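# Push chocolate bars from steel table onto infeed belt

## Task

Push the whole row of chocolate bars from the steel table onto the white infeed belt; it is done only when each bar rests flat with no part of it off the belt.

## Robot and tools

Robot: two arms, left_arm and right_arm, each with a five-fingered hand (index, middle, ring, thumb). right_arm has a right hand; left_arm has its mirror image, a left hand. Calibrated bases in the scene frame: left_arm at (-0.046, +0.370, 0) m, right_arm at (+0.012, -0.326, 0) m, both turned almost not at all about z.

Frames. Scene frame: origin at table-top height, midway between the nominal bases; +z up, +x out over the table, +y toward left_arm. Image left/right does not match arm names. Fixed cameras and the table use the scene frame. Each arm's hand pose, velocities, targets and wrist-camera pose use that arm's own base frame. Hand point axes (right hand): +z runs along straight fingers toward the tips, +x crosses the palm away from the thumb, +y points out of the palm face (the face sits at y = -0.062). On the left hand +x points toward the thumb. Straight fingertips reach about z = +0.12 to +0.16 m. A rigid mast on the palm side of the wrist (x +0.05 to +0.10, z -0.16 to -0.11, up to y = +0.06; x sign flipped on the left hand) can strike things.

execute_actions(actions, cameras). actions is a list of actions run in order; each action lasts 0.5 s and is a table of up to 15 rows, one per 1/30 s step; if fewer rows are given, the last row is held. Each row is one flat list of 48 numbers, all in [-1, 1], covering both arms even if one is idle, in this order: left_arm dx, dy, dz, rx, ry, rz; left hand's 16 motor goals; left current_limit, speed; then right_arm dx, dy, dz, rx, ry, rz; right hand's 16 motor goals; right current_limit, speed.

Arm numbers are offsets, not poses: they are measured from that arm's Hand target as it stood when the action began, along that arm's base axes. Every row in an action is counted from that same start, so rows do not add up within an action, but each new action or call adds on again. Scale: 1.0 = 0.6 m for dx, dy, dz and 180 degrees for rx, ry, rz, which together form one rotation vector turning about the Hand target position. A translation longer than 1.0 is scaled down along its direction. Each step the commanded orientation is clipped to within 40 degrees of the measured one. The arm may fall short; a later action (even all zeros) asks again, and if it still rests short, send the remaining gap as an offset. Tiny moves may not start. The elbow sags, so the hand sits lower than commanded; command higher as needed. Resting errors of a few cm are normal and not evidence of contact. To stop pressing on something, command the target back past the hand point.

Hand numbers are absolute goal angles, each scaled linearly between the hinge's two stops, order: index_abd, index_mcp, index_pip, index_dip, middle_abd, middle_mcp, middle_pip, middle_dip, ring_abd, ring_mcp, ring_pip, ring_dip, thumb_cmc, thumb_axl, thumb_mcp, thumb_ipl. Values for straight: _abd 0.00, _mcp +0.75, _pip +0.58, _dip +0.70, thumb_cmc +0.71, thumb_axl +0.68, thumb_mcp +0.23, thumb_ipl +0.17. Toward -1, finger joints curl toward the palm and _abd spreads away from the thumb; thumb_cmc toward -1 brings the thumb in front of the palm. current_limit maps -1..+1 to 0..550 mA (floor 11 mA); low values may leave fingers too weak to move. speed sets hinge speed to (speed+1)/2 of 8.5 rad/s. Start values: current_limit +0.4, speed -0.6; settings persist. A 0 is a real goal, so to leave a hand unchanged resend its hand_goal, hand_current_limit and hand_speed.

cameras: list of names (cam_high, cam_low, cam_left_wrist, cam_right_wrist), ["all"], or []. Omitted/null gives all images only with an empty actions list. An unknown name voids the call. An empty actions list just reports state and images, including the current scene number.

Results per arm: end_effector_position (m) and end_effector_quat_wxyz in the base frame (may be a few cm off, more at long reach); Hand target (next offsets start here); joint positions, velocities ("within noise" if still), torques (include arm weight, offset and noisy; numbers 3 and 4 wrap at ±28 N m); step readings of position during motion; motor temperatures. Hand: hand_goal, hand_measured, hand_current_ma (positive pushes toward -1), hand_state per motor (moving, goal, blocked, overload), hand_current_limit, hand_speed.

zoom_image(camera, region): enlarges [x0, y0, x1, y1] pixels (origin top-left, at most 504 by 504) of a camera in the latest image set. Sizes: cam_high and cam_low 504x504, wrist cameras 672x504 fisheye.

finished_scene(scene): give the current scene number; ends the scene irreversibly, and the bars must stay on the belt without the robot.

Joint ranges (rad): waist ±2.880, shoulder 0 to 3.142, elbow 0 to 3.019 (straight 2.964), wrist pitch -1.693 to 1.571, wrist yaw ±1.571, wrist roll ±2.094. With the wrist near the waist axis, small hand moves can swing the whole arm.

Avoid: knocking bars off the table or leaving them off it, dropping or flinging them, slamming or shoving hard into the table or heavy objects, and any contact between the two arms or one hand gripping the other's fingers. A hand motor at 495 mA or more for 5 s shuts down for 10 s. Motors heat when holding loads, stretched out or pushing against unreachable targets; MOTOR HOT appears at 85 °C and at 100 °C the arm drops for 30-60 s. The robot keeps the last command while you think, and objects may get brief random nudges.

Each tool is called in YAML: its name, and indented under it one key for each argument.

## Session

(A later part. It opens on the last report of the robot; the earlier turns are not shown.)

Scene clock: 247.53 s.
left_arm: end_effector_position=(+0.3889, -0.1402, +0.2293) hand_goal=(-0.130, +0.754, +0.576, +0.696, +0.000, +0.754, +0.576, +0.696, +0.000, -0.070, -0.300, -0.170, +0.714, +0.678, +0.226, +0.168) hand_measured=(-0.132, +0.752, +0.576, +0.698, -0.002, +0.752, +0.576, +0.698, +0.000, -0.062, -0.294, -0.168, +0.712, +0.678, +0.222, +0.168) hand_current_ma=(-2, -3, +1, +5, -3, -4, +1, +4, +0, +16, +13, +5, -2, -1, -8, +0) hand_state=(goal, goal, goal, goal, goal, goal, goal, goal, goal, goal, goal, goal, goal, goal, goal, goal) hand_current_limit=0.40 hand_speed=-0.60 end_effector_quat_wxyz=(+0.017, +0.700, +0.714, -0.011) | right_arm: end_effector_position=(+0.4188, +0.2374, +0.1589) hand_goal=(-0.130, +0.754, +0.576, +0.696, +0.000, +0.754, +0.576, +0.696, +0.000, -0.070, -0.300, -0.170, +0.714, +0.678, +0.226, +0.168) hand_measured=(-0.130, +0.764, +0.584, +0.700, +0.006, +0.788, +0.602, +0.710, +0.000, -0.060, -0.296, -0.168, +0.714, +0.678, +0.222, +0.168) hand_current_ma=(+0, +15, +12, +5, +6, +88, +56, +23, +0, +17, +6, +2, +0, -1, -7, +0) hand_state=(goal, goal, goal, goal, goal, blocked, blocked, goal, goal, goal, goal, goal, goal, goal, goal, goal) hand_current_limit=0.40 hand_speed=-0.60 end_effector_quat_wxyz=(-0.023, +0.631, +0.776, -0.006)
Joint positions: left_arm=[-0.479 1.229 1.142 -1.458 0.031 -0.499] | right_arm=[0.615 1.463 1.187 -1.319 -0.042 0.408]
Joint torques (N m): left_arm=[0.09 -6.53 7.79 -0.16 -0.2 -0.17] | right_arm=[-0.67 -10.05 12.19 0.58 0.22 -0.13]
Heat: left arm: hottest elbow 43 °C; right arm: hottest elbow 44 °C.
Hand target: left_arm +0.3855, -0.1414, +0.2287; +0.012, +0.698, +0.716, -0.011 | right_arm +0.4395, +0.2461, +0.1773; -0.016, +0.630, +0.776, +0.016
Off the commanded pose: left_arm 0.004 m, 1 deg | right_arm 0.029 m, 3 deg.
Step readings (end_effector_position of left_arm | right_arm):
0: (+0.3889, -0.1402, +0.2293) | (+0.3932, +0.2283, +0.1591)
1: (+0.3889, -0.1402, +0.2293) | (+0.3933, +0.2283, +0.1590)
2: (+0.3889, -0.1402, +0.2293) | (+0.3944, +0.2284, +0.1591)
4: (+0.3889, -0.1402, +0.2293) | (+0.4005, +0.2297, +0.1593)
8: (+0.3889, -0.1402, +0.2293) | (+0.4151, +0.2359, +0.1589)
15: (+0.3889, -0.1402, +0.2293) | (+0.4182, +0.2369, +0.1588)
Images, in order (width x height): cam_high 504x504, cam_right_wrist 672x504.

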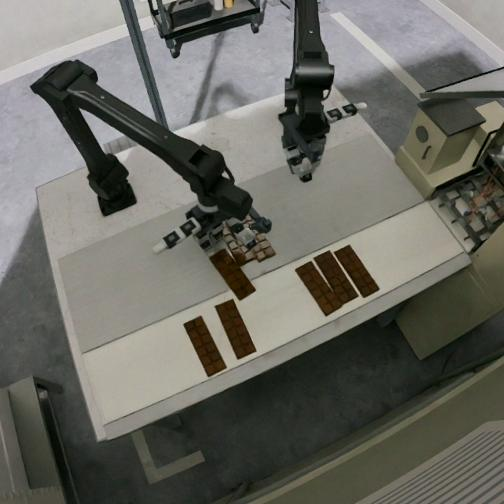

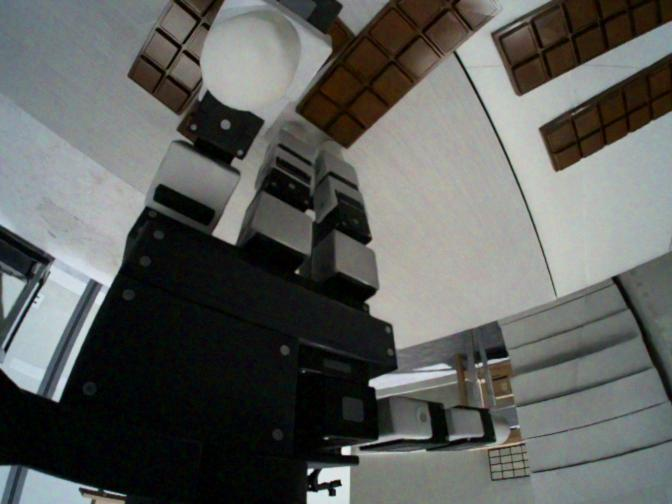

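execute_actions:
  actions:
    - [[0,0,0,0,0,0,-0.13,0.754,0.576,0.696,0,0.754,0.576,0.696,0,-0.07,-0.3,-0.17,0.714,0.678,0.226,0.168,0.4,-0.6,0.0,0.0,0.012,0,0,0,-0.13,0.754,0.576,0.696,0,0.754,0.576,0.696,0,-0.07,-0.3,-0.17,0.714,0.678,0.226,0.168,0.4,-0.6]]
  cameras: ["cam_right_wrist"]

zoom_image:
  camera: "cam_right_wrist"
  region: [230, 80, 400, 230]

Scene clock: 248.77 s.
left_arm: end_effector_position=(+0.3889, -0.1402, +0.2293) hand_goal=(-0.130, +0.754, +0.576, +0.696, +0.000, +0.754, +0.576, +0.696, +0.000, -0.070, -0.300, -0.170, +0.714, +0.678, +0.226, +0.168) hand_measured=(-0.132, +0.752, +0.576, +0.698, -0.002, +0.752, +0.576, +0.698, +0.000, -0.062, -0.294, -0.168, +0.712, +0.678, +0.222, +0.168) hand_current_ma=(-2, -3, +1, +5, -3, -4, +1, +4, +0, +16, +13, +5, -2, -1, -8, +0) hand_state=(goal, goal, goal, goal, goal, goal, goal, goal, goal, goal, goal, goal, goal, goal, goal, goal) hand_current_limit=0.40 hand_speed=-0.60 end_effector_quat_wxyz=(+0.017, +0.700, +0.714, -0.011) | right_arm: end_effector_position=(+0.4221, +0.2394, +0.1632) hand_goal=(-0.130, +0.754, +0.576, +0.696, +0.000, +0.754, +0.576, +0.696, +0.000, -0.070, -0.300, -0.170, +0.714, +0.678, +0.226, +0.168) hand_measured=(-0.130, +0.760, +0.584, +0.700, +0.004, +0.756, +0.580, +0.700, +0.000, -0.060, -0.296, -0.168, +0.714, +0.678, +0.222, +0.168) hand_current_ma=(+0, +10, +10, +5, +3, +3, +6, +5, +0, +17, +6, +2, +0, -1, -7, +0) hand_state=(goal, goal, goal, goal, goal, goal, goal, goal, goal, goal, goal, goal, goal, goal, goal, goal) hand_current_limit=0.40 hand_speed=-0.60 end_effector_quat_wxyz=(-0.023, +0.630, +0.776, -0.003)
Joint positions: left_arm=[-0.479 1.229 1.142 -1.458 0.031 -0.499] | right_arm=[0.614 1.467 1.201 -1.325 -0.042 0.407]
Joint torques (N m): left_arm=[0.09 -6.53 7.77 -0.14 -0.2 -0.17] | right_arm=[-0.5 -10.7 12.27 0.14 0.23 -0.13]
Heat: left arm: hottest elbow 43 °C; right arm: hottest elbow 44 °C.
Hand target: left_arm +0.3855, -0.1414, +0.2287; +0.012, +0.698, +0.716, -0.011 | right_arm +0.4395, +0.2459, +0.1844; -0.016, +0.630, +0.776, +0.016
Off the commanded pose: left_arm 0.004 m, 1 deg | right_arm 0.028 m, 2 deg.
Step readings (end_effector_position of left_arm | right_arm):
0: (+0.3889, -0.1402, +0.2293) | (+0.4188, +0.2374, +0.1589)
1: (+0.3889, -0.1402, +0.2293) | (+0.4188, +0.2374, +0.1589)
2: (+0.3889, -0.1402, +0.2293) | (+0.4187, +0.2373, +0.1590)
4: (+0.3889, -0.1402, +0.2293) | (+0.4192, +0.2376, +0.1595)
8: (+0.3889, -0.1402, +0.2293) | (+0.4212, +0.2389, +0.1615)
15: (+0.3889, -0.1402, +0.2293) | (+0.4222, +0.2394, +0.1632)
Images, in order (width x height): cam_right_wrist 672x504.

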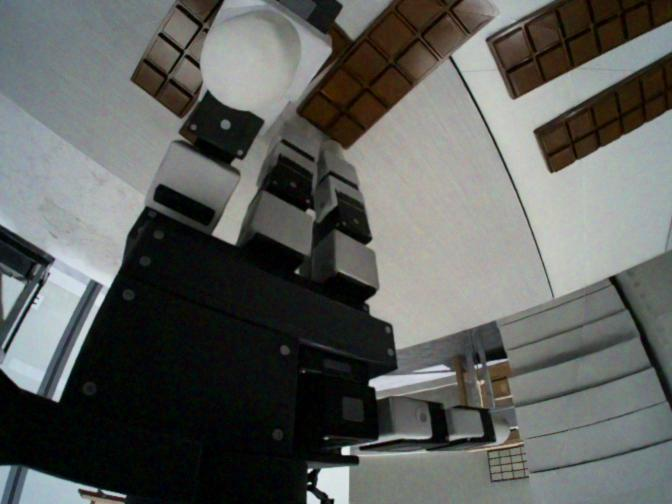

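Scaled by 2.965 from the camera's 672x504 image, which has a finer 960x720 frame.

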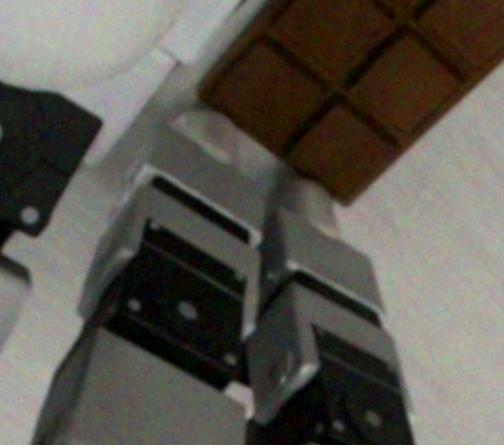

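execute_actions:
  actions:
    - [[0,0,0,0,0,0,-0.13,0.754,0.576,0.696,0,0.754,0.576,0.696,0,-0.07,-0.3,-0.17,0.714,0.678,0.226,0.168,0.4,-0.6,0.06,0.014,0.002,0,0,0,-0.13,0.754,0.576,0.696,0,0.754,0.576,0.696,0,-0.07,-0.3,-0.17,0.714,0.678,0.226,0.168,0.4,-0.6]]
  cameras: ["cam_right_wrist","cam_high"]

zoom_image:
  camera: "cam_right_wrist"
  region: [230, 80, 400, 230]

zoom_image:
  camera: "cam_high"
  region: [170, 220, 300, 340]

Scene clock: 250.33 s.
left_arm: end_effector_position=(+0.3889, -0.1402, +0.2293) hand_goal=(-0.130, +0.754, +0.576, +0.696, +0.000, +0.754, +0.576, +0.696, +0.000, -0.070, -0.300, -0.170, +0.714, +0.678, +0.226, +0.168) hand_measured=(-0.132, +0.752, +0.576, +0.698, -0.002, +0.752, +0.576, +0.698, +0.000, -0.062, -0.294, -0.168, +0.712, +0.678, +0.222, +0.168) hand_current_ma=(-2, -3, +1, +5, -3, -4, +1, +4, +0, +16, +13, +5, -2, -1, -8, +0) hand_state=(goal, goal, goal, goal, goal, goal, goal, goal, goal, goal, goal, goal, goal, goal, goal, goal) hand_current_limit=0.40 hand_speed=-0.60 end_effector_quat_wxyz=(+0.017, +0.700, +0.714, -0.011) | right_arm: end_effector_position=(+0.4595, +0.2473, +0.1670) hand_goal=(-0.130, +0.754, +0.576, +0.696, +0.000, +0.754, +0.576, +0.696, +0.000, -0.070, -0.300, -0.170, +0.714, +0.678, +0.226, +0.168) hand_measured=(-0.130, +0.760, +0.582, +0.700, +0.002, +0.756, +0.578, +0.700, +0.000, -0.060, -0.296, -0.168, +0.714, +0.678, +0.222, +0.168) hand_current_ma=(+0, +8, +8, +5, +1, +1, +3, +3, +0, +17, +6, +2, +0, -1, -7, +0) hand_state=(goal, goal, goal, goal, goal, goal, goal, goal, goal, goal, goal, goal, goal, goal, goal, goal) hand_current_limit=0.40 hand_speed=-0.60 end_effector_quat_wxyz=(-0.022, +0.632, +0.775, -0.001)
Joint positions: left_arm=[-0.479 1.229 1.142 -1.458 0.031 -0.499] | right_arm=[0.582 1.552 1.306 -1.34 -0.041 0.378]
Joint torques (N m): left_arm=[0.15 -6.53 7.79 -0.14 -0.2 -0.17] | right_arm=[-0.15 -11.81 12.16 0.14 0.14 -0.13]
Heat: left arm: hottest elbow 43 °C; right arm: hottest elbow 45 °C.
Hand target: left_arm +0.3855, -0.1414, +0.2287; +0.012, +0.698, +0.716, -0.011 | right_arm +0.4756, +0.2544, +0.1856; -0.016, +0.630, +0.776, +0.016
Off the commanded pose: left_arm 0.004 m, 1 deg | right_arm 0.026 m, 2 deg.
Step readings (end_effector_position of left_arm | right_arm):
0: (+0.3889, -0.1402, +0.2293) | (+0.4221, +0.2394, +0.1632)
1: (+0.3889, -0.1402, +0.2293) | (+0.4223, +0.2396, +0.1634)
2: (+0.3889, -0.1402, +0.2293) | (+0.4236, +0.2399, +0.1637)
4: (+0.3889, -0.1402, +0.2293) | (+0.4303, +0.2416, +0.1651)
8: (+0.3889, -0.1402, +0.2293) | (+0.4521, +0.2458, +0.1664)
15: (+0.3889, -0.1402, +0.2293) | (+0.4594, +0.2471, +0.1670)
Images, in order (width x height): cam_high 504x504, cam_right_wrist 672x504.

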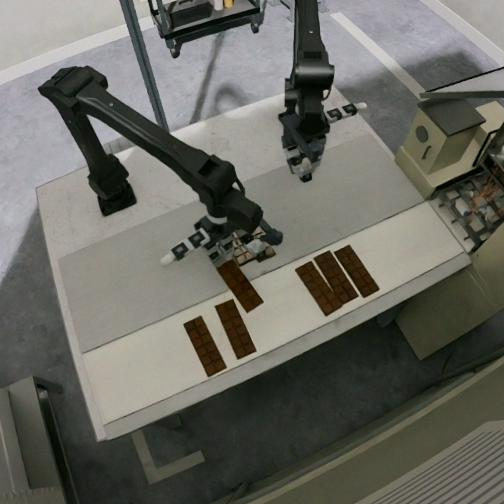

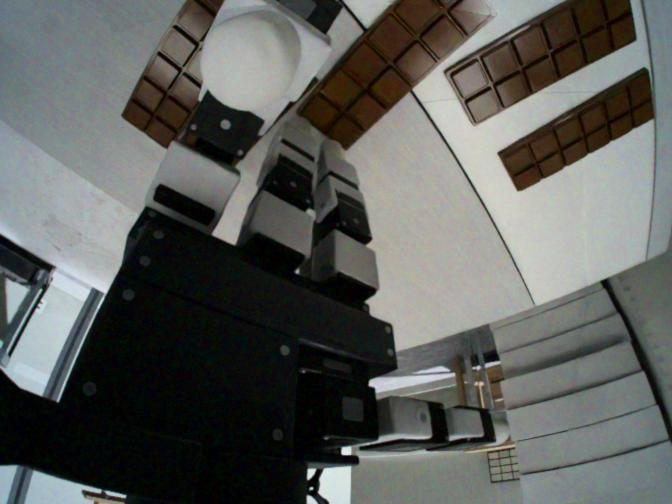

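Scaled by 2.965 from the camera's 672x504 image, which has a finer 960x720 frame.

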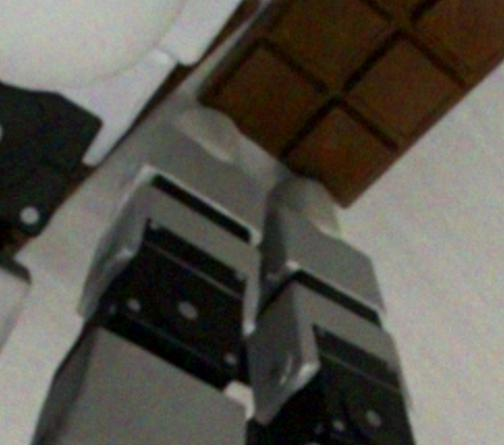

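Scaled by 3.877 from the camera's 504x504 image, which has a finer 720x720 frame.

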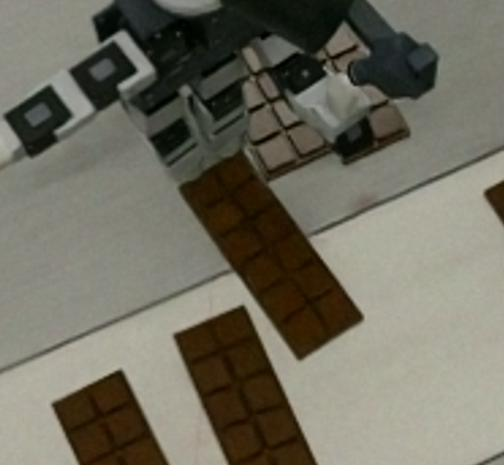

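execute_actions:
  actions:
    - [[0,0,0,0,0,0,-0.13,0.754,0.576,0.696,0,0.754,0.576,0.696,0,-0.07,-0.3,-0.17,0.714,0.678,0.226,0.168,0.4,-0.6,0.06,0.012,-0.003,0,0,0,-0.13,0.754,0.576,0.696,0,0.754,0.576,0.696,0,-0.07,-0.3,-0.17,0.714,0.678,0.226,0.168,0.4,-0.6]]
  cameras: ["cam_right_wrist","cam_high"]

zoom_image:
  camera: "cam_right_wrist"
  region: [230, 80, 400, 230]

zoom_image:
  camera: "cam_high"
  region: [170, 240, 300, 360]

Scene clock: 251.80 s.
left_arm: end_effector_position=(+0.3889, -0.1402, +0.2293) hand_goal=(-0.130, +0.754, +0.576, +0.696, +0.000, +0.754, +0.576, +0.696, +0.000, -0.070, -0.300, -0.170, +0.714, +0.678, +0.226, +0.168) hand_measured=(-0.132, +0.752, +0.576, +0.698, -0.002, +0.752, +0.576, +0.698, +0.000, -0.062, -0.294, -0.168, +0.712, +0.678, +0.222, +0.168) hand_current_ma=(-2, -3, +1, +5, -3, -4, +1, +4, +0, +16, +13, +5, -2, -1, -8, +0) hand_state=(goal, goal, goal, goal, goal, goal, goal, goal, goal, goal, goal, goal, goal, goal, goal, goal) hand_current_limit=0.40 hand_speed=-0.60 end_effector_quat_wxyz=(+0.017, +0.700, +0.714, -0.011) | right_arm: end_effector_position=(+0.4949, +0.2565, +0.1691) hand_goal=(-0.130, +0.754, +0.576, +0.696, +0.000, +0.754, +0.576, +0.696, +0.000, -0.070, -0.300, -0.170, +0.714, +0.678, +0.226, +0.168) hand_measured=(-0.132, +0.768, +0.584, +0.700, +0.000, +0.758, +0.580, +0.700, +0.000, -0.060, -0.296, -0.168, +0.714, +0.678, +0.222, +0.168) hand_current_ma=(-1, +24, +13, +5, +0, +5, +3, +3, +0, +17, +6, +2, +0, -1, -7, +0) hand_state=(goal, goal, goal, goal, goal, goal, goal, goal, goal, goal, goal, goal, goal, goal, goal, goal) hand_current_limit=0.40 hand_speed=-0.60 end_effector_quat_wxyz=(-0.021, +0.631, +0.776, +0.002)
Joint positions: left_arm=[-0.479 1.229 1.142 -1.458 0.031 -0.499] | right_arm=[0.557 1.635 1.412 -1.358 -0.041 0.352]
Joint torques (N m): left_arm=[0.09 -6.48 7.79 -0.14 -0.19 -0.17] | right_arm=[-0.73 -13.04 11.97 0.28 0.13 -0.14]
Heat: left arm: hottest elbow 43 °C; right arm: hottest elbow 45 °C.
Hand target: left_arm +0.3855, -0.1414, +0.2287; +0.012, +0.698, +0.716, -0.011 | right_arm +0.5114, +0.2616, +0.1837; -0.016, +0.630, +0.776, +0.016
Off the commanded pose: left_arm 0.004 m, 1 deg | right_arm 0.023 m, 2 deg.
Step readings (end_effector_position of left_arm | right_arm):
0: (+0.3889, -0.1402, +0.2293) | (+0.4595, +0.2474, +0.1670)
1: (+0.3889, -0.1402, +0.2293) | (+0.4596, +0.2474, +0.1669)
2: (+0.3889, -0.1402, +0.2293) | (+0.4610, +0.2476, +0.1674)
4: (+0.3889, -0.1402, +0.2293) | (+0.4681, +0.2488, +0.1678)
8: (+0.3889, -0.1402, +0.2293) | (+0.4877, +0.2551, +0.1687)
15: (+0.3889, -0.1402, +0.2293) | (+0.4948, +0.2563, +0.1692)
Images, in order (width x height): cam_high 504x504, cam_right_wrist 672x504.

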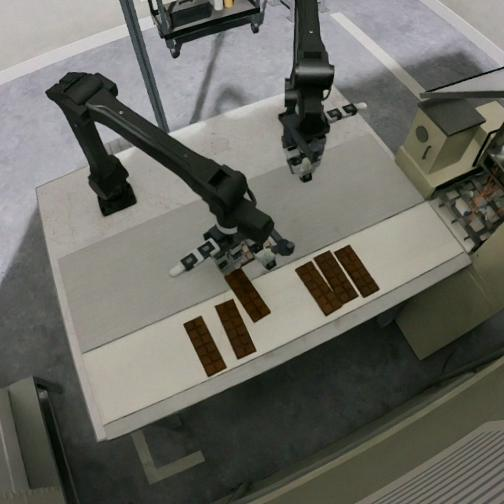

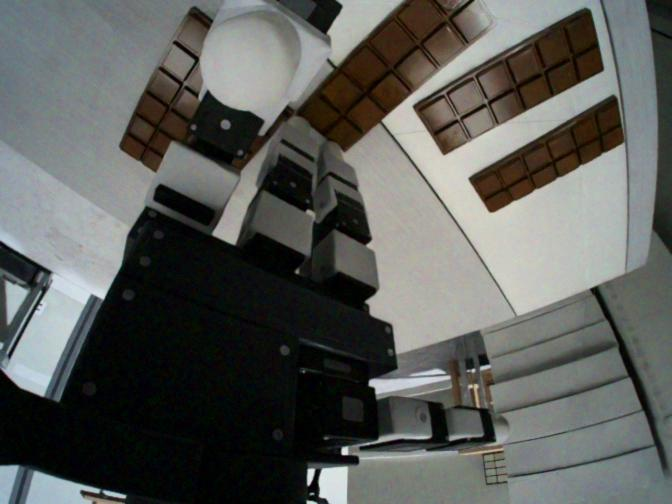

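Scaled by 2.965 from the camera's 672x504 image, which has a finer 960x720 frame.

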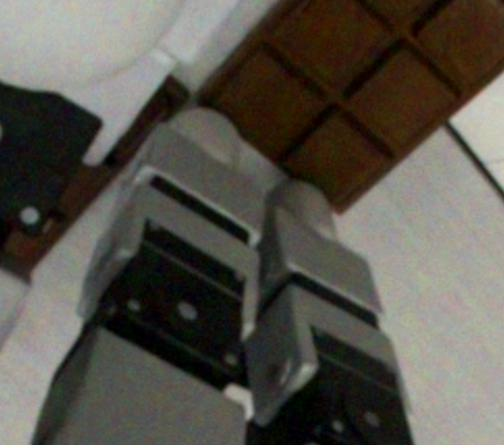

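Scaled by 3.877 from the camera's 504x504 image, which has a finer 720x720 frame.

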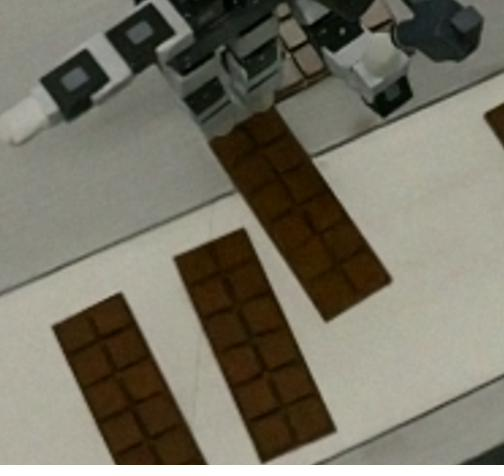

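execute_actions:
  actions:
    - [[0,0,0,0,0,0,-0.13,0.754,0.576,0.696,0,0.754,0.576,0.696,0,-0.07,-0.3,-0.17,0.714,0.678,0.226,0.168,0.4,-0.6,0.05,0.007,-0.003,0,0,-0.02,-0.13,0.754,0.576,0.696,0,0.754,0.576,0.696,0,-0.07,-0.3,-0.17,0.714,0.678,0.226,0.168,0.4,-0.6]]
  cameras: ["cam_right_wrist","cam_high"]

zoom_image:
  camera: "cam_right_wrist"
  region: [230, 80, 400, 230]

zoom_image:
  camera: "cam_high"
  region: [170, 240, 300, 360]

Scene clock: 253.33 s.
left_arm: end_effector_position=(+0.3889, -0.1402, +0.2293) hand_goal=(-0.130, +0.754, +0.576, +0.696, +0.000, +0.754, +0.576, +0.696, +0.000, -0.070, -0.300, -0.170, +0.714, +0.678, +0.226, +0.168) hand_measured=(-0.132, +0.752, +0.576, +0.698, -0.002, +0.752, +0.576, +0.698, +0.000, -0.062, -0.294, -0.168, +0.712, +0.678, +0.222, +0.168) hand_current_ma=(-2, -3, +1, +5, -3, -4, +1, +4, +0, +16, +13, +5, -2, -1, -8, +0) hand_state=(goal, goal, goal, goal, goal, goal, goal, goal, goal, goal, goal, goal, goal, goal, goal, goal) hand_current_limit=0.40 hand_speed=-0.60 end_effector_quat_wxyz=(+0.017, +0.700, +0.714, -0.011) | right_arm: end_effector_position=(+0.5254, +0.2639, +0.1707) hand_goal=(-0.130, +0.754, +0.576, +0.696, +0.000, +0.754, +0.576, +0.696, +0.000, -0.070, -0.300, -0.170, +0.714, +0.678, +0.226, +0.168) hand_measured=(-0.132, +0.770, +0.586, +0.700, -0.002, +0.758, +0.580, +0.700, +0.000, -0.060, -0.296, -0.168, +0.714, +0.678, +0.222, +0.168) hand_current_ma=(-2, +31, +16, +5, -1, +6, +4, +3, +0, +17, +6, +2, +0, -1, -7, +0) hand_state=(goal, goal, goal, goal, goal, goal, goal, goal, goal, goal, goal, goal, goal, goal, goal, goal) hand_current_limit=0.40 hand_speed=-0.60 end_effector_quat_wxyz=(-0.020, +0.647, +0.762, +0.005)
Joint positions: left_arm=[-0.479 1.229 1.142 -1.458 0.031 -0.499] | right_arm=[0.544 1.711 1.513 -1.376 -0.041 0.38]
Joint torques (N m): left_arm=[0.09 -6.53 7.79 -0.16 -0.19 -0.17] | right_arm=[-0.44 -13.68 11.92 0.31 0.17 0.07]
Heat: left arm: hottest elbow 43 °C; right arm: hottest elbow 45 °C.
Hand target: left_arm +0.3855, -0.1414, +0.2287; +0.012, +0.698, +0.716, -0.011 | right_arm +0.5416, +0.2658, +0.1820; -0.016, +0.654, +0.756, +0.016
Off the commanded pose: left_arm 0.004 m, 1 deg | right_arm 0.020 m, 2 deg.
Step readings (end_effector_position of left_arm | right_arm):
0: (+0.3889, -0.1402, +0.2293) | (+0.4950, +0.2566, +0.1693)
1: (+0.3889, -0.1402, +0.2293) | (+0.4951, +0.2564, +0.1692)
2: (+0.3889, -0.1402, +0.2293) | (+0.4964, +0.2564, +0.1694)
4: (+0.3889, -0.1402, +0.2293) | (+0.5027, +0.2582, +0.1697)
8: (+0.3889, -0.1402, +0.2293) | (+0.5199, +0.2639, +0.1704)
15: (+0.3889, -0.1402, +0.2293) | (+0.5252, +0.2640, +0.1708)
Images, in order (width x height): cam_high 504x504, cam_right_wrist 672x504.

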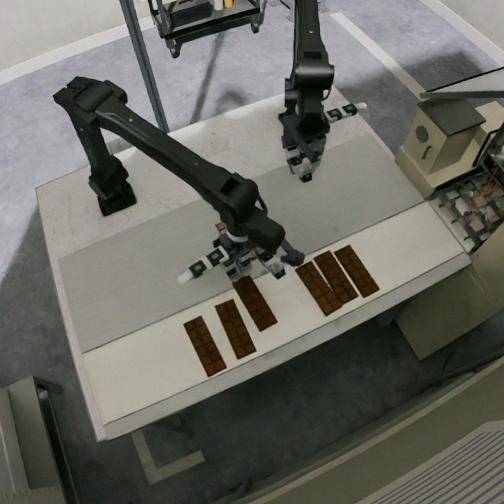

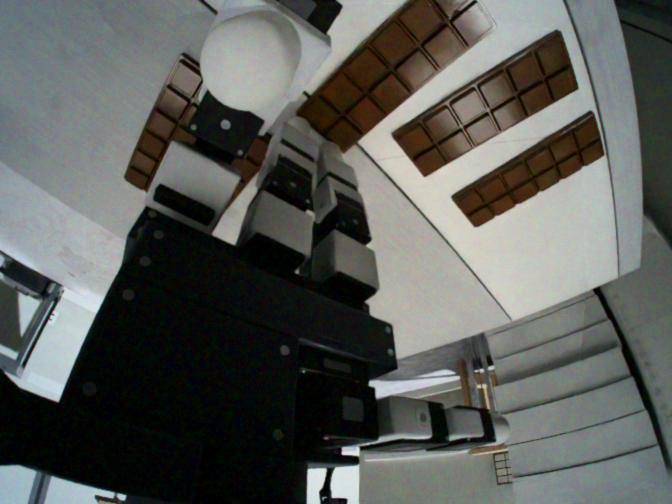

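Scaled by 2.965 from the camera's 672x504 image, which has a finer 960x720 frame.

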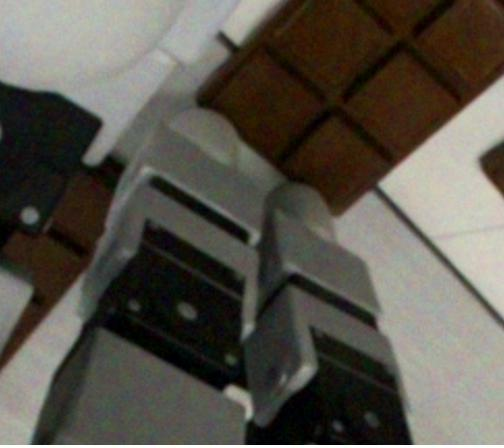

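Scaled by 3.877 from the camera's 504x504 image, which has a finer 720x720 frame.

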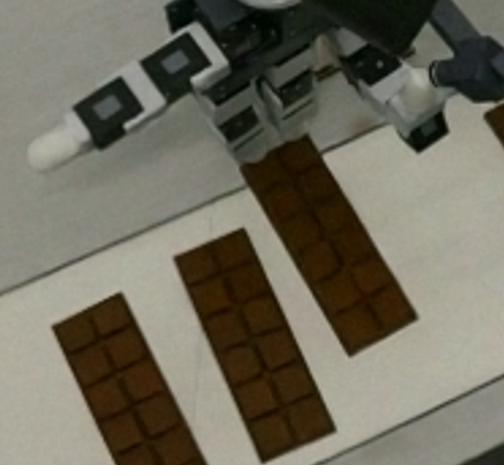

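execute_actions:
  actions:
    - [[0,0,0,0,0,0,-0.13,0.754,0.576,0.696,0,0.754,0.576,0.696,0,-0.07,-0.3,-0.17,0.714,0.678,0.226,0.168,0.4,-0.6,0.047,0.002,-0.003,0,0,-0.02,-0.13,0.754,0.576,0.696,0,0.754,0.576,0.696,0,-0.07,-0.3,-0.17,0.714,0.678,0.226,0.168,0.4,-0.6]]
  cameras: ["cam_right_wrist","cam_high"]

zoom_image:
  camera: "cam_right_wrist"
  region: [230, 80, 400, 230]

zoom_image:
  camera: "cam_high"
  region: [170, 260, 300, 380]

Scene clock: 254.67 s.
left_arm: end_effector_position=(+0.3889, -0.1402, +0.2293) hand_goal=(-0.130, +0.754, +0.576, +0.696, +0.000, +0.754, +0.576, +0.696, +0.000, -0.070, -0.300, -0.170, +0.714, +0.678, +0.226, +0.168) hand_measured=(-0.132, +0.752, +0.576, +0.698, -0.002, +0.752, +0.576, +0.698, +0.000, -0.062, -0.294, -0.168, +0.712, +0.678, +0.222, +0.168) hand_current_ma=(-2, -3, +1, +5, -3, -4, +1, +4, +0, +16, +13, +5, -2, -1, -8, +0) hand_state=(goal, goal, goal, goal, goal, goal, goal, goal, goal, goal, goal, goal, goal, goal, goal, goal) hand_current_limit=0.40 hand_speed=-0.60 end_effector_quat_wxyz=(+0.017, +0.700, +0.714, -0.011) | right_arm: end_effector_position=(+0.5541, +0.2658, +0.1714) hand_goal=(-0.130, +0.754, +0.576, +0.696, +0.000, +0.754, +0.576, +0.696, +0.000, -0.070, -0.300, -0.170, +0.714, +0.678, +0.226, +0.168) hand_measured=(-0.134, +0.770, +0.588, +0.700, -0.002, +0.762, +0.582, +0.700, +0.000, -0.060, -0.296, -0.168, +0.714, +0.678, +0.222, +0.168) hand_current_ma=(-3, +29, +19, +5, -2, +12, +7, +3, +0, +17, +6, +2, +0, -1, -7, +0) hand_state=(goal, goal, goal, goal, goal, goal, goal, goal, goal, goal, goal, goal, goal, goal, goal, goal) hand_current_limit=0.40 hand_speed=-0.60 end_effector_quat_wxyz=(-0.020, +0.671, +0.741, +0.007)
Joint positions: left_arm=[-0.479 1.229 1.142 -1.458 0.031 -0.499] | right_arm=[0.527 1.783 1.611 -1.397 -0.042 0.427]
Joint torques (N m): left_arm=[0.09 -6.53 7.79 -0.16 -0.2 -0.17] | right_arm=[-0.5 -14.51 11.86 0.32 0.21 0.05]
Heat: left arm: hottest elbow 43 °C; right arm: hottest elbow 45 °C.
Hand target: left_arm +0.3855, -0.1414, +0.2287; +0.012, +0.698, +0.716, -0.011 | right_arm +0.5697, +0.2669, +0.1801; -0.015, +0.677, +0.735, +0.017
Off the commanded pose: left_arm 0.004 m, 1 deg | right_arm 0.018 m, 2 deg.
Step readings (end_effector_position of left_arm | right_arm):
0: (+0.3889, -0.1402, +0.2293) | (+0.5253, +0.2638, +0.1707)
1: (+0.3889, -0.1402, +0.2293) | (+0.5256, +0.2639, +0.1708)
2: (+0.3889, -0.1402, +0.2293) | (+0.5264, +0.2639, +0.1710)
4: (+0.3889, -0.1402, +0.2293) | (+0.5323, +0.2651, +0.1707)
8: (+0.3889, -0.1402, +0.2293) | (+0.5483, +0.2674, +0.1709)
15: (+0.3889, -0.1402, +0.2293) | (+0.5540, +0.2660, +0.1716)
Images, in order (width x height): cam_high 504x504, cam_right_wrist 672x504.

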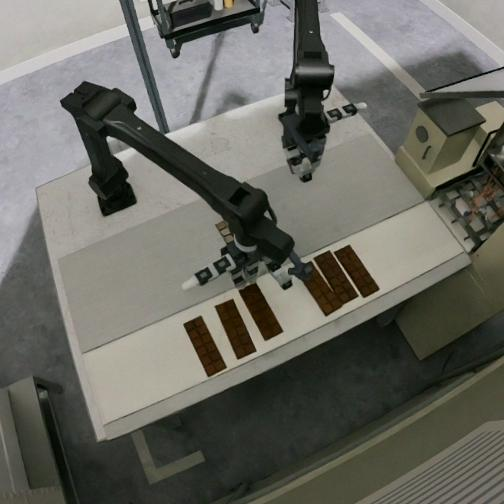

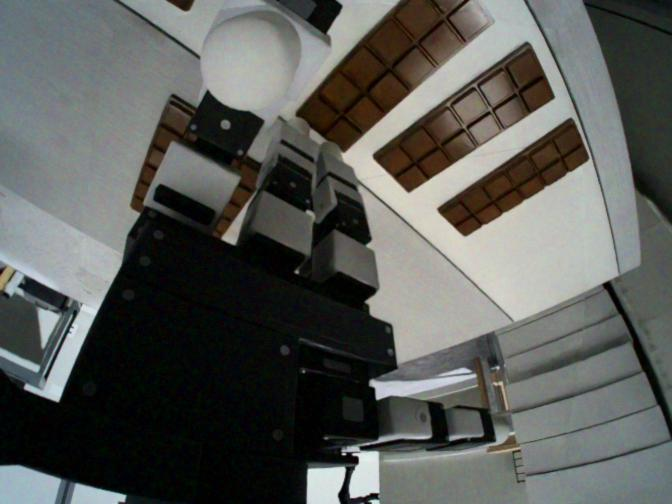

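Scaled by 2.965 from the camera's 672x504 image, which has a finer 960x720 frame.

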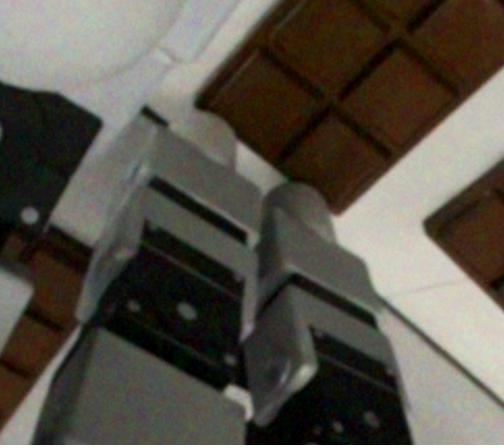

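Scaled by 3.877 from the camera's 504x504 image, which has a finer 720x720 frame.

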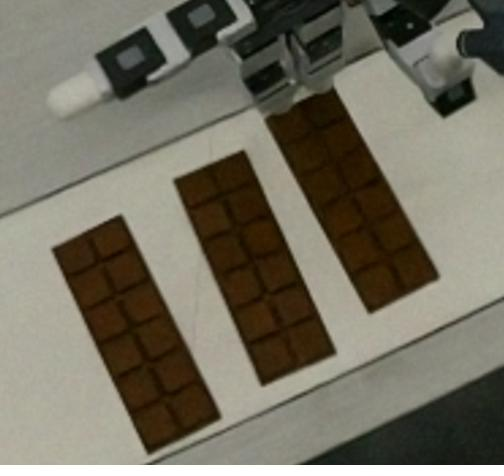

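execute_actions:
  actions:
    - [[0,0,0,0,0,0,-0.13,0.754,0.576,0.696,0,0.754,0.576,0.696,0,-0.07,-0.3,-0.17,0.714,0.678,0.226,0.168,0.4,-0.6,0.021,0.003,0.0,0,0,0,-0.13,0.754,0.576,0.696,0,0.754,0.576,0.696,0,-0.07,-0.3,-0.17,0.714,0.678,0.226,0.168,0.4,-0.6]]
  cameras: ["cam_high"]

zoom_image:
  camera: "cam_high"
  region: [170, 260, 300, 380]

Scene clock: 257.77 s.
left_arm: end_effector_position=(+0.3889, -0.1402, +0.2293) hand_goal=(-0.130, +0.754, +0.576, +0.696, +0.000, +0.754, +0.576, +0.696, +0.000, -0.070, -0.300, -0.170, +0.714, +0.678, +0.226, +0.168) hand_measured=(-0.132, +0.752, +0.576, +0.698, -0.002, +0.752, +0.576, +0.698, +0.000, -0.062, -0.294, -0.168, +0.712, +0.678, +0.222, +0.168) hand_current_ma=(-2, -3, +1, +5, -3, -4, +1, +4, +0, +16, +13, +5, -2, -1, -8, +0) hand_state=(goal, goal, goal, goal, goal, goal, goal, goal, goal, goal, goal, goal, goal, goal, goal, goal) hand_current_limit=0.40 hand_speed=-0.60 end_effector_quat_wxyz=(+0.017, +0.700, +0.714, -0.011) | right_arm: end_effector_position=(+0.5659, +0.2682, +0.1719) hand_goal=(-0.130, +0.754, +0.576, +0.696, +0.000, +0.754, +0.576, +0.696, +0.000, -0.070, -0.300, -0.170, +0.714, +0.678, +0.226, +0.168) hand_measured=(-0.134, +0.770, +0.588, +0.700, -0.002, +0.762, +0.582, +0.700, +0.000, -0.060, -0.296, -0.168, +0.714, +0.678, +0.222, +0.168) hand_current_ma=(-3, +29, +19, +5, -2, +11, +7, +3, +0, +17, +6, +2, +0, -1, -7, +0) hand_state=(goal, goal, goal, goal, goal, goal, goal, goal, goal, goal, goal, goal, goal, goal, goal, goal) hand_current_limit=0.40 hand_speed=-0.60 end_effector_quat_wxyz=(-0.020, +0.673, +0.739, +0.007)
Joint positions: left_arm=[-0.479 1.229 1.142 -1.458 0.031 -0.499] | right_arm=[0.521 1.814 1.656 -1.412 -0.042 0.428]
Joint torques (N m): left_arm=[0.15 -6.53 7.79 -0.16 -0.2 -0.17] | right_arm=[-0.73 -15.27 11.92 0.39 0.22 -0.03]
Heat: left arm: hottest elbow 43 °C; right arm: hottest elbow 45 °C.
Hand target: left_arm +0.3855, -0.1414, +0.2287; +0.012, +0.698, +0.716, -0.011 | right_arm +0.5823, +0.2689, +0.1802; -0.015, +0.677, +0.735, +0.017
Off the commanded pose: left_arm 0.004 m, 1 deg | right_arm 0.018 m, 1 deg.
Step readings (end_effector_position of left_arm | right_arm):
0: (+0.3889, -0.1402, +0.2293) | (+0.5541, +0.2657, +0.1714)
1: (+0.3889, -0.1402, +0.2293) | (+0.5542, +0.2658, +0.1714)
2: (+0.3889, -0.1402, +0.2293) | (+0.5545, +0.2659, +0.1716)
4: (+0.3889, -0.1402, +0.2293) | (+0.5569, +0.2668, +0.1712)
8: (+0.3889, -0.1402, +0.2293) | (+0.5635, +0.2684, +0.1717)
15: (+0.3889, -0.1402, +0.2293) | (+0.5659, +0.2682, +0.1719)
Images, in order (width x height): cam_high 504x504.

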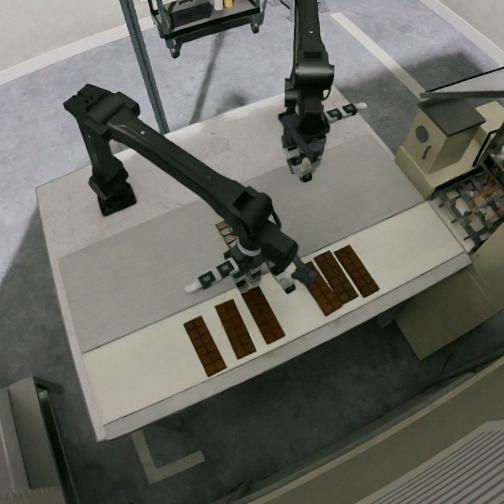

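Scaled by 3.877 from the camera's 504x504 image, which has a finer 720x720 frame.

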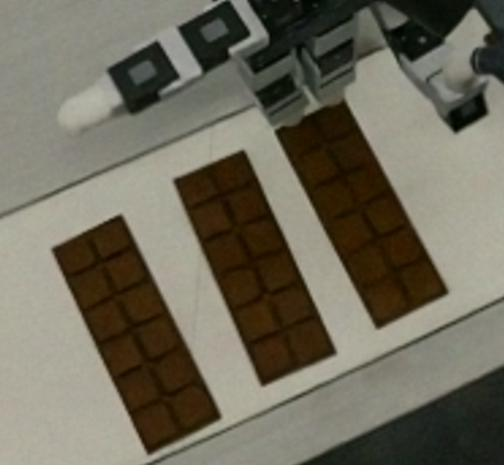

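execute_actions:
  actions:
    - [[0,0,0,0,0,0,-0.13,0.754,0.576,0.696,0,0.754,0.576,0.696,0,-0.07,-0.3,-0.17,0.714,0.678,0.226,0.168,0.4,-0.6,-0.045,0.0,0.01,0,0,0,-0.13,0.754,0.576,0.696,0,0.754,0.576,0.696,0,-0.07,-0.3,-0.17,0.714,0.678,0.226,0.168,0.4,-0.6]]
    - [[0,0,0,0,0,0,-0.13,0.754,0.576,0.696,0,0.754,0.576,0.696,0,-0.07,-0.3,-0.17,0.714,0.678,0.226,0.168,0.4,-0.6,0,0.0,0.1,0,0,0,-0.13,0.754,0.576,0.696,0,0.754,0.576,0.696,0,-0.07,-0.3,-0.17,0.714,0.678,0.226,0.168,0.4,-0.6]]
    - [[0,0,0,0,0,0,-0.13,0.754,0.576,0.696,0,0.754,0.576,0.696,0,-0.07,-0.3,-0.17,0.714,0.678,0.226,0.168,0.4,-0.6,0.07,0.07,0.01,0,-0.03,0,-0.13,0.754,0.576,0.696,0,0.754,0.576,0.696,0,-0.07,-0.3,-0.17,0.714,0.678,0.226,0.168,0.4,-0.6]]
    - [[0,0,0,0,0,0,-0.13,0.754,0.576,0.696,0,0.754,0.576,0.696,0,-0.07,-0.3,-0.17,0.714,0.678,0.226,0.168,0.4,-0.6,0.08,0.06,0.0,0,-0.026,0,-0.13,0.754,0.576,0.696,0,0.754,0.576,0.696,0,-0.07,-0.3,-0.17,0.714,0.678,0.226,0.168,0.4,-0.6]]
  cameras: ["cam_high","cam_right_wrist"]

zoom_image:
  camera: "cam_high"
  region: [200, 200, 350, 370]

zoom_image:
  camera: "cam_right_wrist"
  region: [230, 60, 480, 230]

Scene clock: 265.47 s.
left_arm: end_effector_position=(+0.3889, -0.1402, +0.2293) hand_goal=(-0.130, +0.754, +0.576, +0.696, +0.000, +0.754, +0.576, +0.696, +0.000, -0.070, -0.300, -0.170, +0.714, +0.678, +0.226, +0.168) hand_measured=(-0.132, +0.752, +0.576, +0.698, -0.002, +0.752, +0.576, +0.698, +0.000, -0.062, -0.294, -0.168, +0.712, +0.678, +0.222, +0.168) hand_current_ma=(-2, -3, +1, +5, -3, -4, +1, +4, +0, +16, +13, +5, -2, -1, -8, +0) hand_state=(goal, goal, goal, goal, goal, goal, goal, goal, goal, goal, goal, goal, goal, goal, goal, goal) hand_current_limit=0.40 hand_speed=-0.60 end_effector_quat_wxyz=(+0.017, +0.700, +0.714, -0.011) | right_arm: end_effector_position=(+0.6381, +0.3356, +0.2236) hand_goal=(-0.130, +0.754, +0.576, +0.696, +0.000, +0.754, +0.576, +0.696, +0.000, -0.070, -0.300, -0.170, +0.714, +0.678, +0.226, +0.168) hand_measured=(-0.132, +0.754, +0.578, +0.698, -0.002, +0.754, +0.578, +0.698, +0.000, -0.060, -0.296, -0.168, +0.714, +0.678, +0.222, +0.168) hand_current_ma=(-1, +0, +2, +3, -1, +0, +2, +3, +0, +17, +6, +2, +0, -1, -7, +0) hand_state=(goal, goal, goal, goal, goal, goal, goal, goal, goal, goal, goal, goal, goal, goal, goal, goal) hand_current_limit=0.40 hand_speed=-0.60 end_effector_quat_wxyz=(+0.042, +0.674, +0.736, +0.051)
Joint positions: left_arm=[-0.479 1.229 1.142 -1.458 0.031 -0.499] | right_arm=[0.582 2.005 2.038 -1.483 0.057 0.49]
Joint torques (N m): left_arm=[0.15 -6.53 7.79 -0.16 -0.2 -0.17] | right_arm=[0.97 -20.72 13 0.55 0.37 0.09]
Heat: left arm: hottest elbow 43 °C; right arm: hottest elbow 46 °C.
Hand target: left_arm +0.3855, -0.1414, +0.2287; +0.012, +0.698, +0.716, -0.011 | right_arm +0.6453, +0.3467, +0.2522; +0.049, +0.673, +0.734, +0.076
Off the commanded pose: left_arm 0.004 m, 1 deg | right_arm 0.031 m, 3 deg.
Step readings (end_effector_position of left_arm | right_arm):
0: (+0.3889, -0.1402, +0.2293) | (+0.5659, +0.2682, +0.1719)
1: (+0.3889, -0.1402, +0.2293) | (+0.5659, +0.2682, +0.1719)
2: (+0.3889, -0.1402, +0.2293) | (+0.5659, +0.2682, +0.1719)
4: (+0.3889, -0.1402, +0.2293) | (+0.5657, +0.2678, +0.1725)
8: (+0.3889, -0.1402, +0.2293) | (+0.5611, +0.2653, +0.1709)
15: (+0.3889, -0.1402, +0.2293) | (+0.5571, +0.2645, +0.1681)
16: (+0.3889, -0.1402, +0.2293) | (+0.5570, +0.2645, +0.1680)
17: (+0.3889, -0.1402, +0.2293) | (+0.5556, +0.2636, +0.1681)
19: (+0.3889, -0.1402, +0.2293) | (+0.5504, +0.2605, +0.1701)
23: (+0.3889, -0.1402, +0.2293) | (+0.5452, +0.2575, +0.1854)
30: (+0.3889, -0.1402, +0.2293) | (+0.5488, +0.2595, +0.2174)
31: (+0.3889, -0.1402, +0.2293) | (+0.5494, +0.2598, +0.2193)
32: (+0.3889, -0.1402, +0.2293) | (+0.5506, +0.2611, +0.2217)
34: (+0.3889, -0.1402, +0.2293) | (+0.5585, +0.2657, +0.2275)
38: (+0.3889, -0.1402, +0.2293) | (+0.5765, +0.2876, +0.2360)
45: (+0.3889, -0.1402, +0.2293) | (+0.5822, +0.3033, +0.2248)
46: (+0.3889, -0.1402, +0.2293) | (+0.5828, +0.3034, +0.2237)
47: (+0.3889, -0.1402, +0.2293) | (+0.5855, +0.3033, +0.2235)
49: (+0.3889, -0.1402, +0.2293) | (+0.5976, +0.3082, +0.2271)
53: (+0.3889, -0.1402, +0.2293) | (+0.6231, +0.3249, +0.2321)
60: (+0.3889, -0.1402, +0.2293) | (+0.6352, +0.3338, +0.2217)
Images, in order (width x height): cam_high 504x504, cam_right_wrist 672x504.

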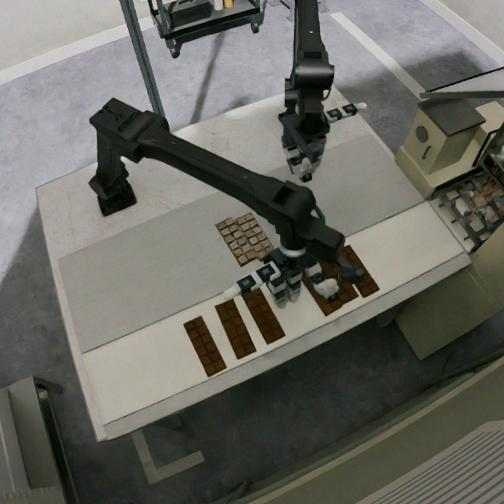

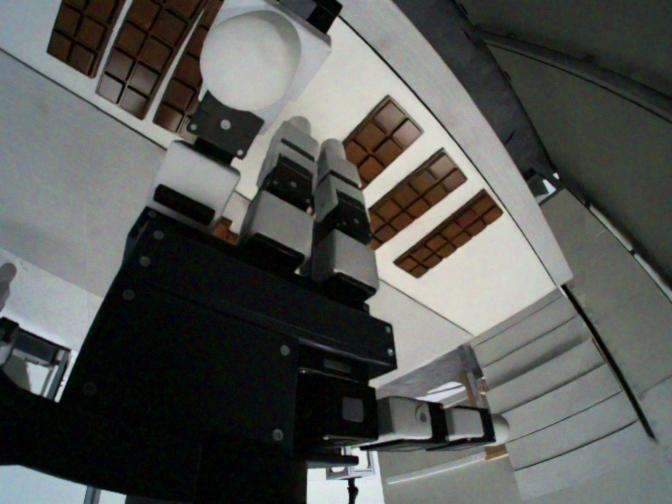

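Scaled by 2.965 from the camera's 504x504 image, which has a finer 720x720 frame.

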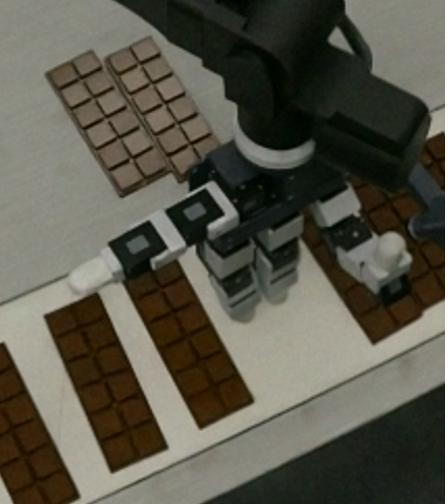

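Scaled by 2.016 from the camera's 672x504 image, which has a finer 960x720 frame.

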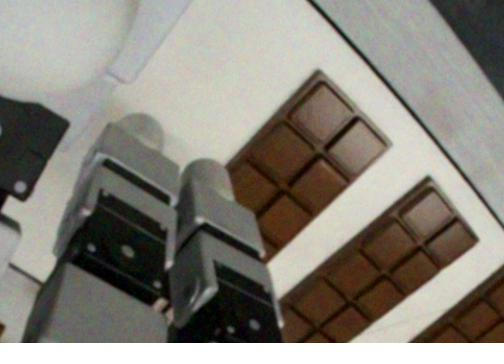

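execute_actions:
  actions:
    - [[0,0,0,0,0,0,-0.13,0.754,0.576,0.696,0,0.754,0.576,0.696,0,-0.07,-0.3,-0.17,0.714,0.678,0.226,0.168,0.4,-0.6,0.01,0.0,-0.075,0,0,0,-0.13,0.754,0.576,0.696,0,0.754,0.576,0.696,0,-0.07,-0.3,-0.17,0.714,0.678,0.226,0.168,0.4,-0.6]]
  cameras: ["cam_high","cam_right_wrist"]

zoom_image:
  camera: "cam_high"
  region: [200, 260, 320, 370]

zoom_image:
  camera: "cam_right_wrist"
  region: [230, 60, 480, 230]

Scene clock: 267.17 s.
left_arm: end_effector_position=(+0.3889, -0.1402, +0.2293) hand_goal=(-0.130, +0.754, +0.576, +0.696, +0.000, +0.754, +0.576, +0.696, +0.000, -0.070, -0.300, -0.170, +0.714, +0.678, +0.226, +0.168) hand_measured=(-0.132, +0.752, +0.576, +0.698, -0.002, +0.752, +0.576, +0.698, +0.000, -0.062, -0.294, -0.168, +0.712, +0.678, +0.222, +0.168) hand_current_ma=(-2, -3, +1, +5, -3, -4, +1, +4, +0, +16, +13, +5, -2, -1, -8, +0) hand_state=(goal, goal, goal, goal, goal, goal, goal, goal, goal, goal, goal, goal, goal, goal, goal, goal) hand_current_limit=0.40 hand_speed=-0.60 end_effector_quat_wxyz=(+0.017, +0.700, +0.714, -0.011) | right_arm: end_effector_position=(+0.6485, +0.3423, +0.2007) hand_goal=(-0.130, +0.754, +0.576, +0.696, +0.000, +0.754, +0.576, +0.696, +0.000, -0.070, -0.300, -0.170, +0.714, +0.678, +0.226, +0.168) hand_measured=(-0.132, +0.754, +0.578, +0.698, -0.002, +0.754, +0.578, +0.698, +0.000, -0.060, -0.296, -0.168, +0.714, +0.678, +0.222, +0.168) hand_current_ma=(-1, +0, +2, +3, -1, +0, +2, +3, +0, +17, +6, +2, +0, -1, -7, +0) hand_state=(goal, goal, goal, goal, goal, goal, goal, goal, goal, goal, goal, goal, goal, goal, goal, goal) hand_current_limit=0.40 hand_speed=-0.60 end_effector_quat_wxyz=(+0.046, +0.673, +0.735, +0.064)
Joint positions: left_arm=[-0.479 1.229 1.142 -1.458 0.031 -0.499] | right_arm=[0.582 2.024 2.001 -1.401 0.057 0.49]
Joint torques (N m): left_arm=[0.15 -6.53 7.8 -0.14 -0.2 -0.17] | right_arm=[0.56 -20.95 9.1 1.37 0.35 0.02]
Heat: left arm: hottest elbow 43 °C; right arm: hottest elbow 46 °C.
Hand target: left_arm +0.3855, -0.1414, +0.2287; +0.012, +0.698, +0.716, -0.011 | right_arm +0.6514, +0.3468, +0.2073; +0.049, +0.673, +0.734, +0.076
Off the commanded pose: left_arm 0.004 m, 1 deg | right_arm 0.008 m, 1 deg.
Step readings (end_effector_position of left_arm | right_arm):
0: (+0.3889, -0.1402, +0.2293) | (+0.6381, +0.3356, +0.2236)
1: (+0.3889, -0.1402, +0.2293) | (+0.6381, +0.3356, +0.2236)
2: (+0.3889, -0.1402, +0.2293) | (+0.6387, +0.3359, +0.2239)
4: (+0.3889, -0.1402, +0.2293) | (+0.6423, +0.3383, +0.2244)
8: (+0.3889, -0.1402, +0.2293) | (+0.6476, +0.3417, +0.2196)
15: (+0.3889, -0.1402, +0.2293) | (+0.6480, +0.3420, +0.2027)
Images, in order (width x height): cam_high 504x504, cam_right_wrist 672x504.

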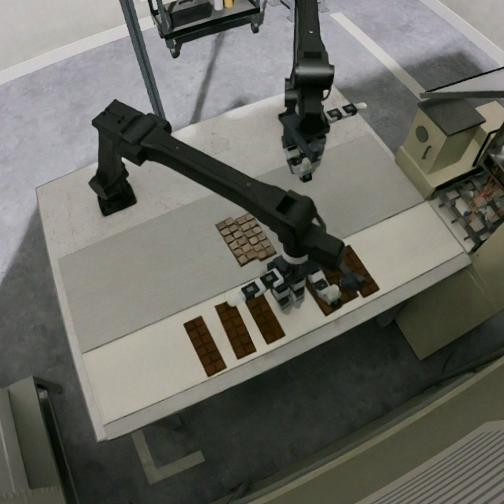

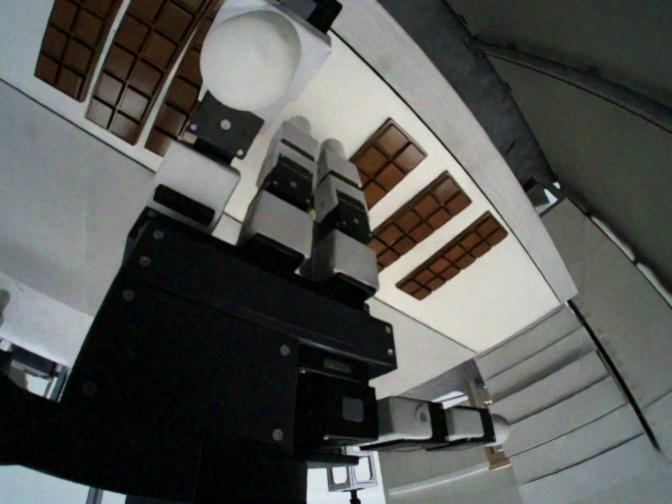

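Scaled by 4.200 from the camera's 504x504 image, which has a finer 720x720 frame.

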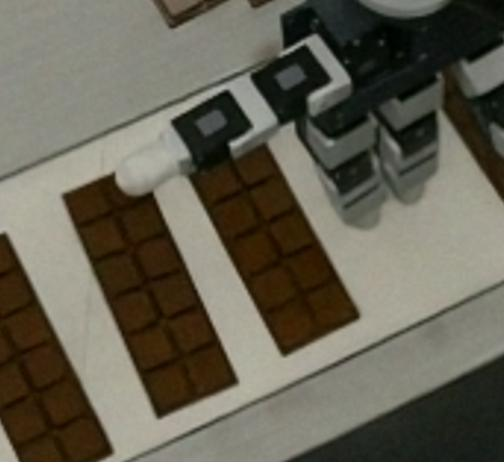

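Scaled by 2.016 from the camera's 672x504 image, which has a finer 960x720 frame.

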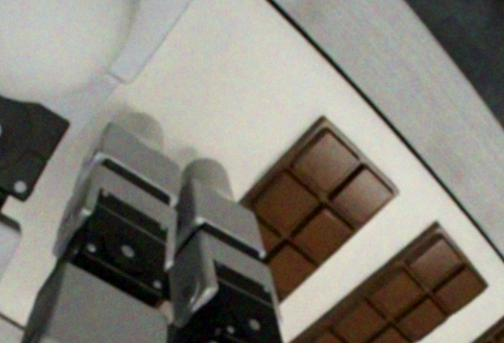

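execute_actions:
  actions:
    - [[0,0,0,0,0,0,-0.13,0.754,0.576,0.696,0,0.754,0.576,0.696,0,-0.07,-0.3,-0.17,0.714,0.678,0.226,0.168,0.4,-0.6,0.0,0.0,-0.026,0,0,0,-0.13,0.754,0.576,0.696,0,0.754,0.576,0.696,0,-0.07,-0.3,-0.17,0.714,0.678,0.226,0.168,0.4,-0.6]]
  cameras: ["cam_high","cam_right_wrist"]

zoom_image:
  camera: "cam_right_wrist"
  region: [230, 60, 480, 230]

Scene clock: 268.57 s.
left_arm: end_effector_position=(+0.3889, -0.1402, +0.2293) hand_goal=(-0.130, +0.754, +0.576, +0.696, +0.000, +0.754, +0.576, +0.696, +0.000, -0.070, -0.300, -0.170, +0.714, +0.678, +0.226, +0.168) hand_measured=(-0.132, +0.752, +0.576, +0.698, -0.002, +0.752, +0.576, +0.698, +0.000, -0.062, -0.294, -0.168, +0.712, +0.678, +0.222, +0.168) hand_current_ma=(-2, -3, +1, +5, -3, -4, +1, +4, +0, +16, +13, +5, -2, -1, -8, +0) hand_state=(goal, goal, goal, goal, goal, goal, goal, goal, goal, goal, goal, goal, goal, goal, goal, goal) hand_current_limit=0.40 hand_speed=-0.60 end_effector_quat_wxyz=(+0.017, +0.700, +0.714, -0.011) | right_arm: end_effector_position=(+0.6485, +0.3423, +0.1861) hand_goal=(-0.130, +0.754, +0.576, +0.696, +0.000, +0.754, +0.576, +0.696, +0.000, -0.070, -0.300, -0.170, +0.714, +0.678, +0.226, +0.168) hand_measured=(-0.132, +0.754, +0.578, +0.698, -0.002, +0.754, +0.578, +0.698, +0.000, -0.060, -0.296, -0.168, +0.714, +0.678, +0.222, +0.168) hand_current_ma=(-1, +0, +2, +3, -1, +0, +2, +3, +0, +17, +6, +2, +0, -1, -7, +0) hand_state=(goal, goal, goal, goal, goal, goal, goal, goal, goal, goal, goal, goal, goal, goal, goal, goal) hand_current_limit=0.40 hand_speed=-0.60 end_effector_quat_wxyz=(+0.046, +0.673, +0.735, +0.065)
Joint positions: left_arm=[-0.479 1.229 1.142 -1.458 0.031 -0.499] | right_arm=[0.582 2.025 1.964 -1.361 0.057 0.49]
Joint torques (N m): left_arm=[0.09 -6.53 7.77 -0.16 -0.19 -0.17] | right_arm=[0.44 -20.78 8.92 1.39 0.31 0.03]
Heat: left arm: hottest elbow 43 °C; right arm: hottest elbow 46 °C.
Hand target: left_arm +0.3855, -0.1414, +0.2287; +0.012, +0.698, +0.716, -0.011 | right_arm +0.6513, +0.3467, +0.1916; +0.049, +0.673, +0.734, +0.076
Off the commanded pose: left_arm 0.004 m, 1 deg | right_arm 0.008 m, 1 deg.
Step readings (end_effector_position of left_arm | right_arm):
0: (+0.3889, -0.1402, +0.2293) | (+0.6486, +0.3424, +0.2007)
1: (+0.3889, -0.1402, +0.2293) | (+0.6485, +0.3423, +0.2006)
2: (+0.3889, -0.1402, +0.2293) | (+0.6488, +0.3425, +0.2000)
4: (+0.3889, -0.1402, +0.2293) | (+0.6497, +0.3432, +0.1975)
8: (+0.3889, -0.1402, +0.2293) | (+0.6484, +0.3423, +0.1888)
15: (+0.3889, -0.1402, +0.2293) | (+0.6483, +0.3422, +0.1860)
Images, in order (width x height): cam_high 504x504, cam_right_wrist 672x504.

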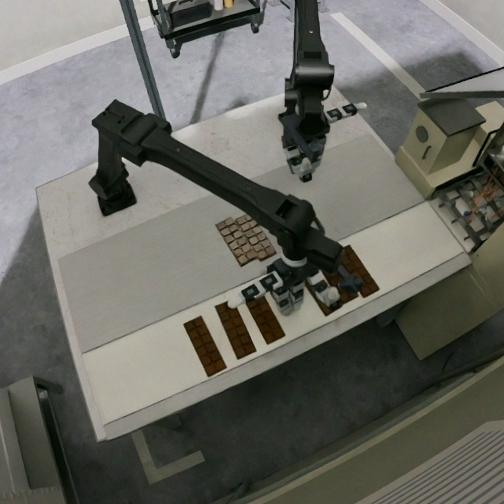

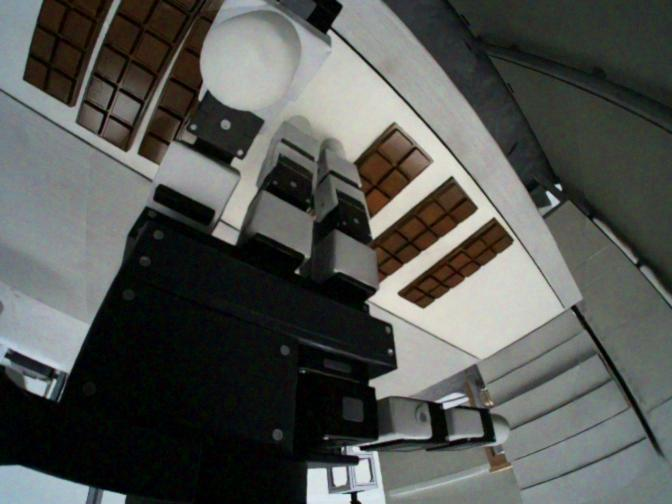

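Scaled by 2.016 from the camera's 672x504 image, which has a finer 960x720 frame.

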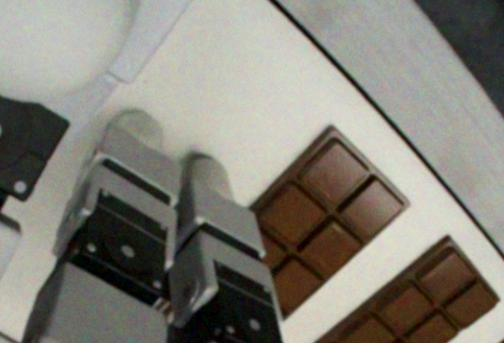

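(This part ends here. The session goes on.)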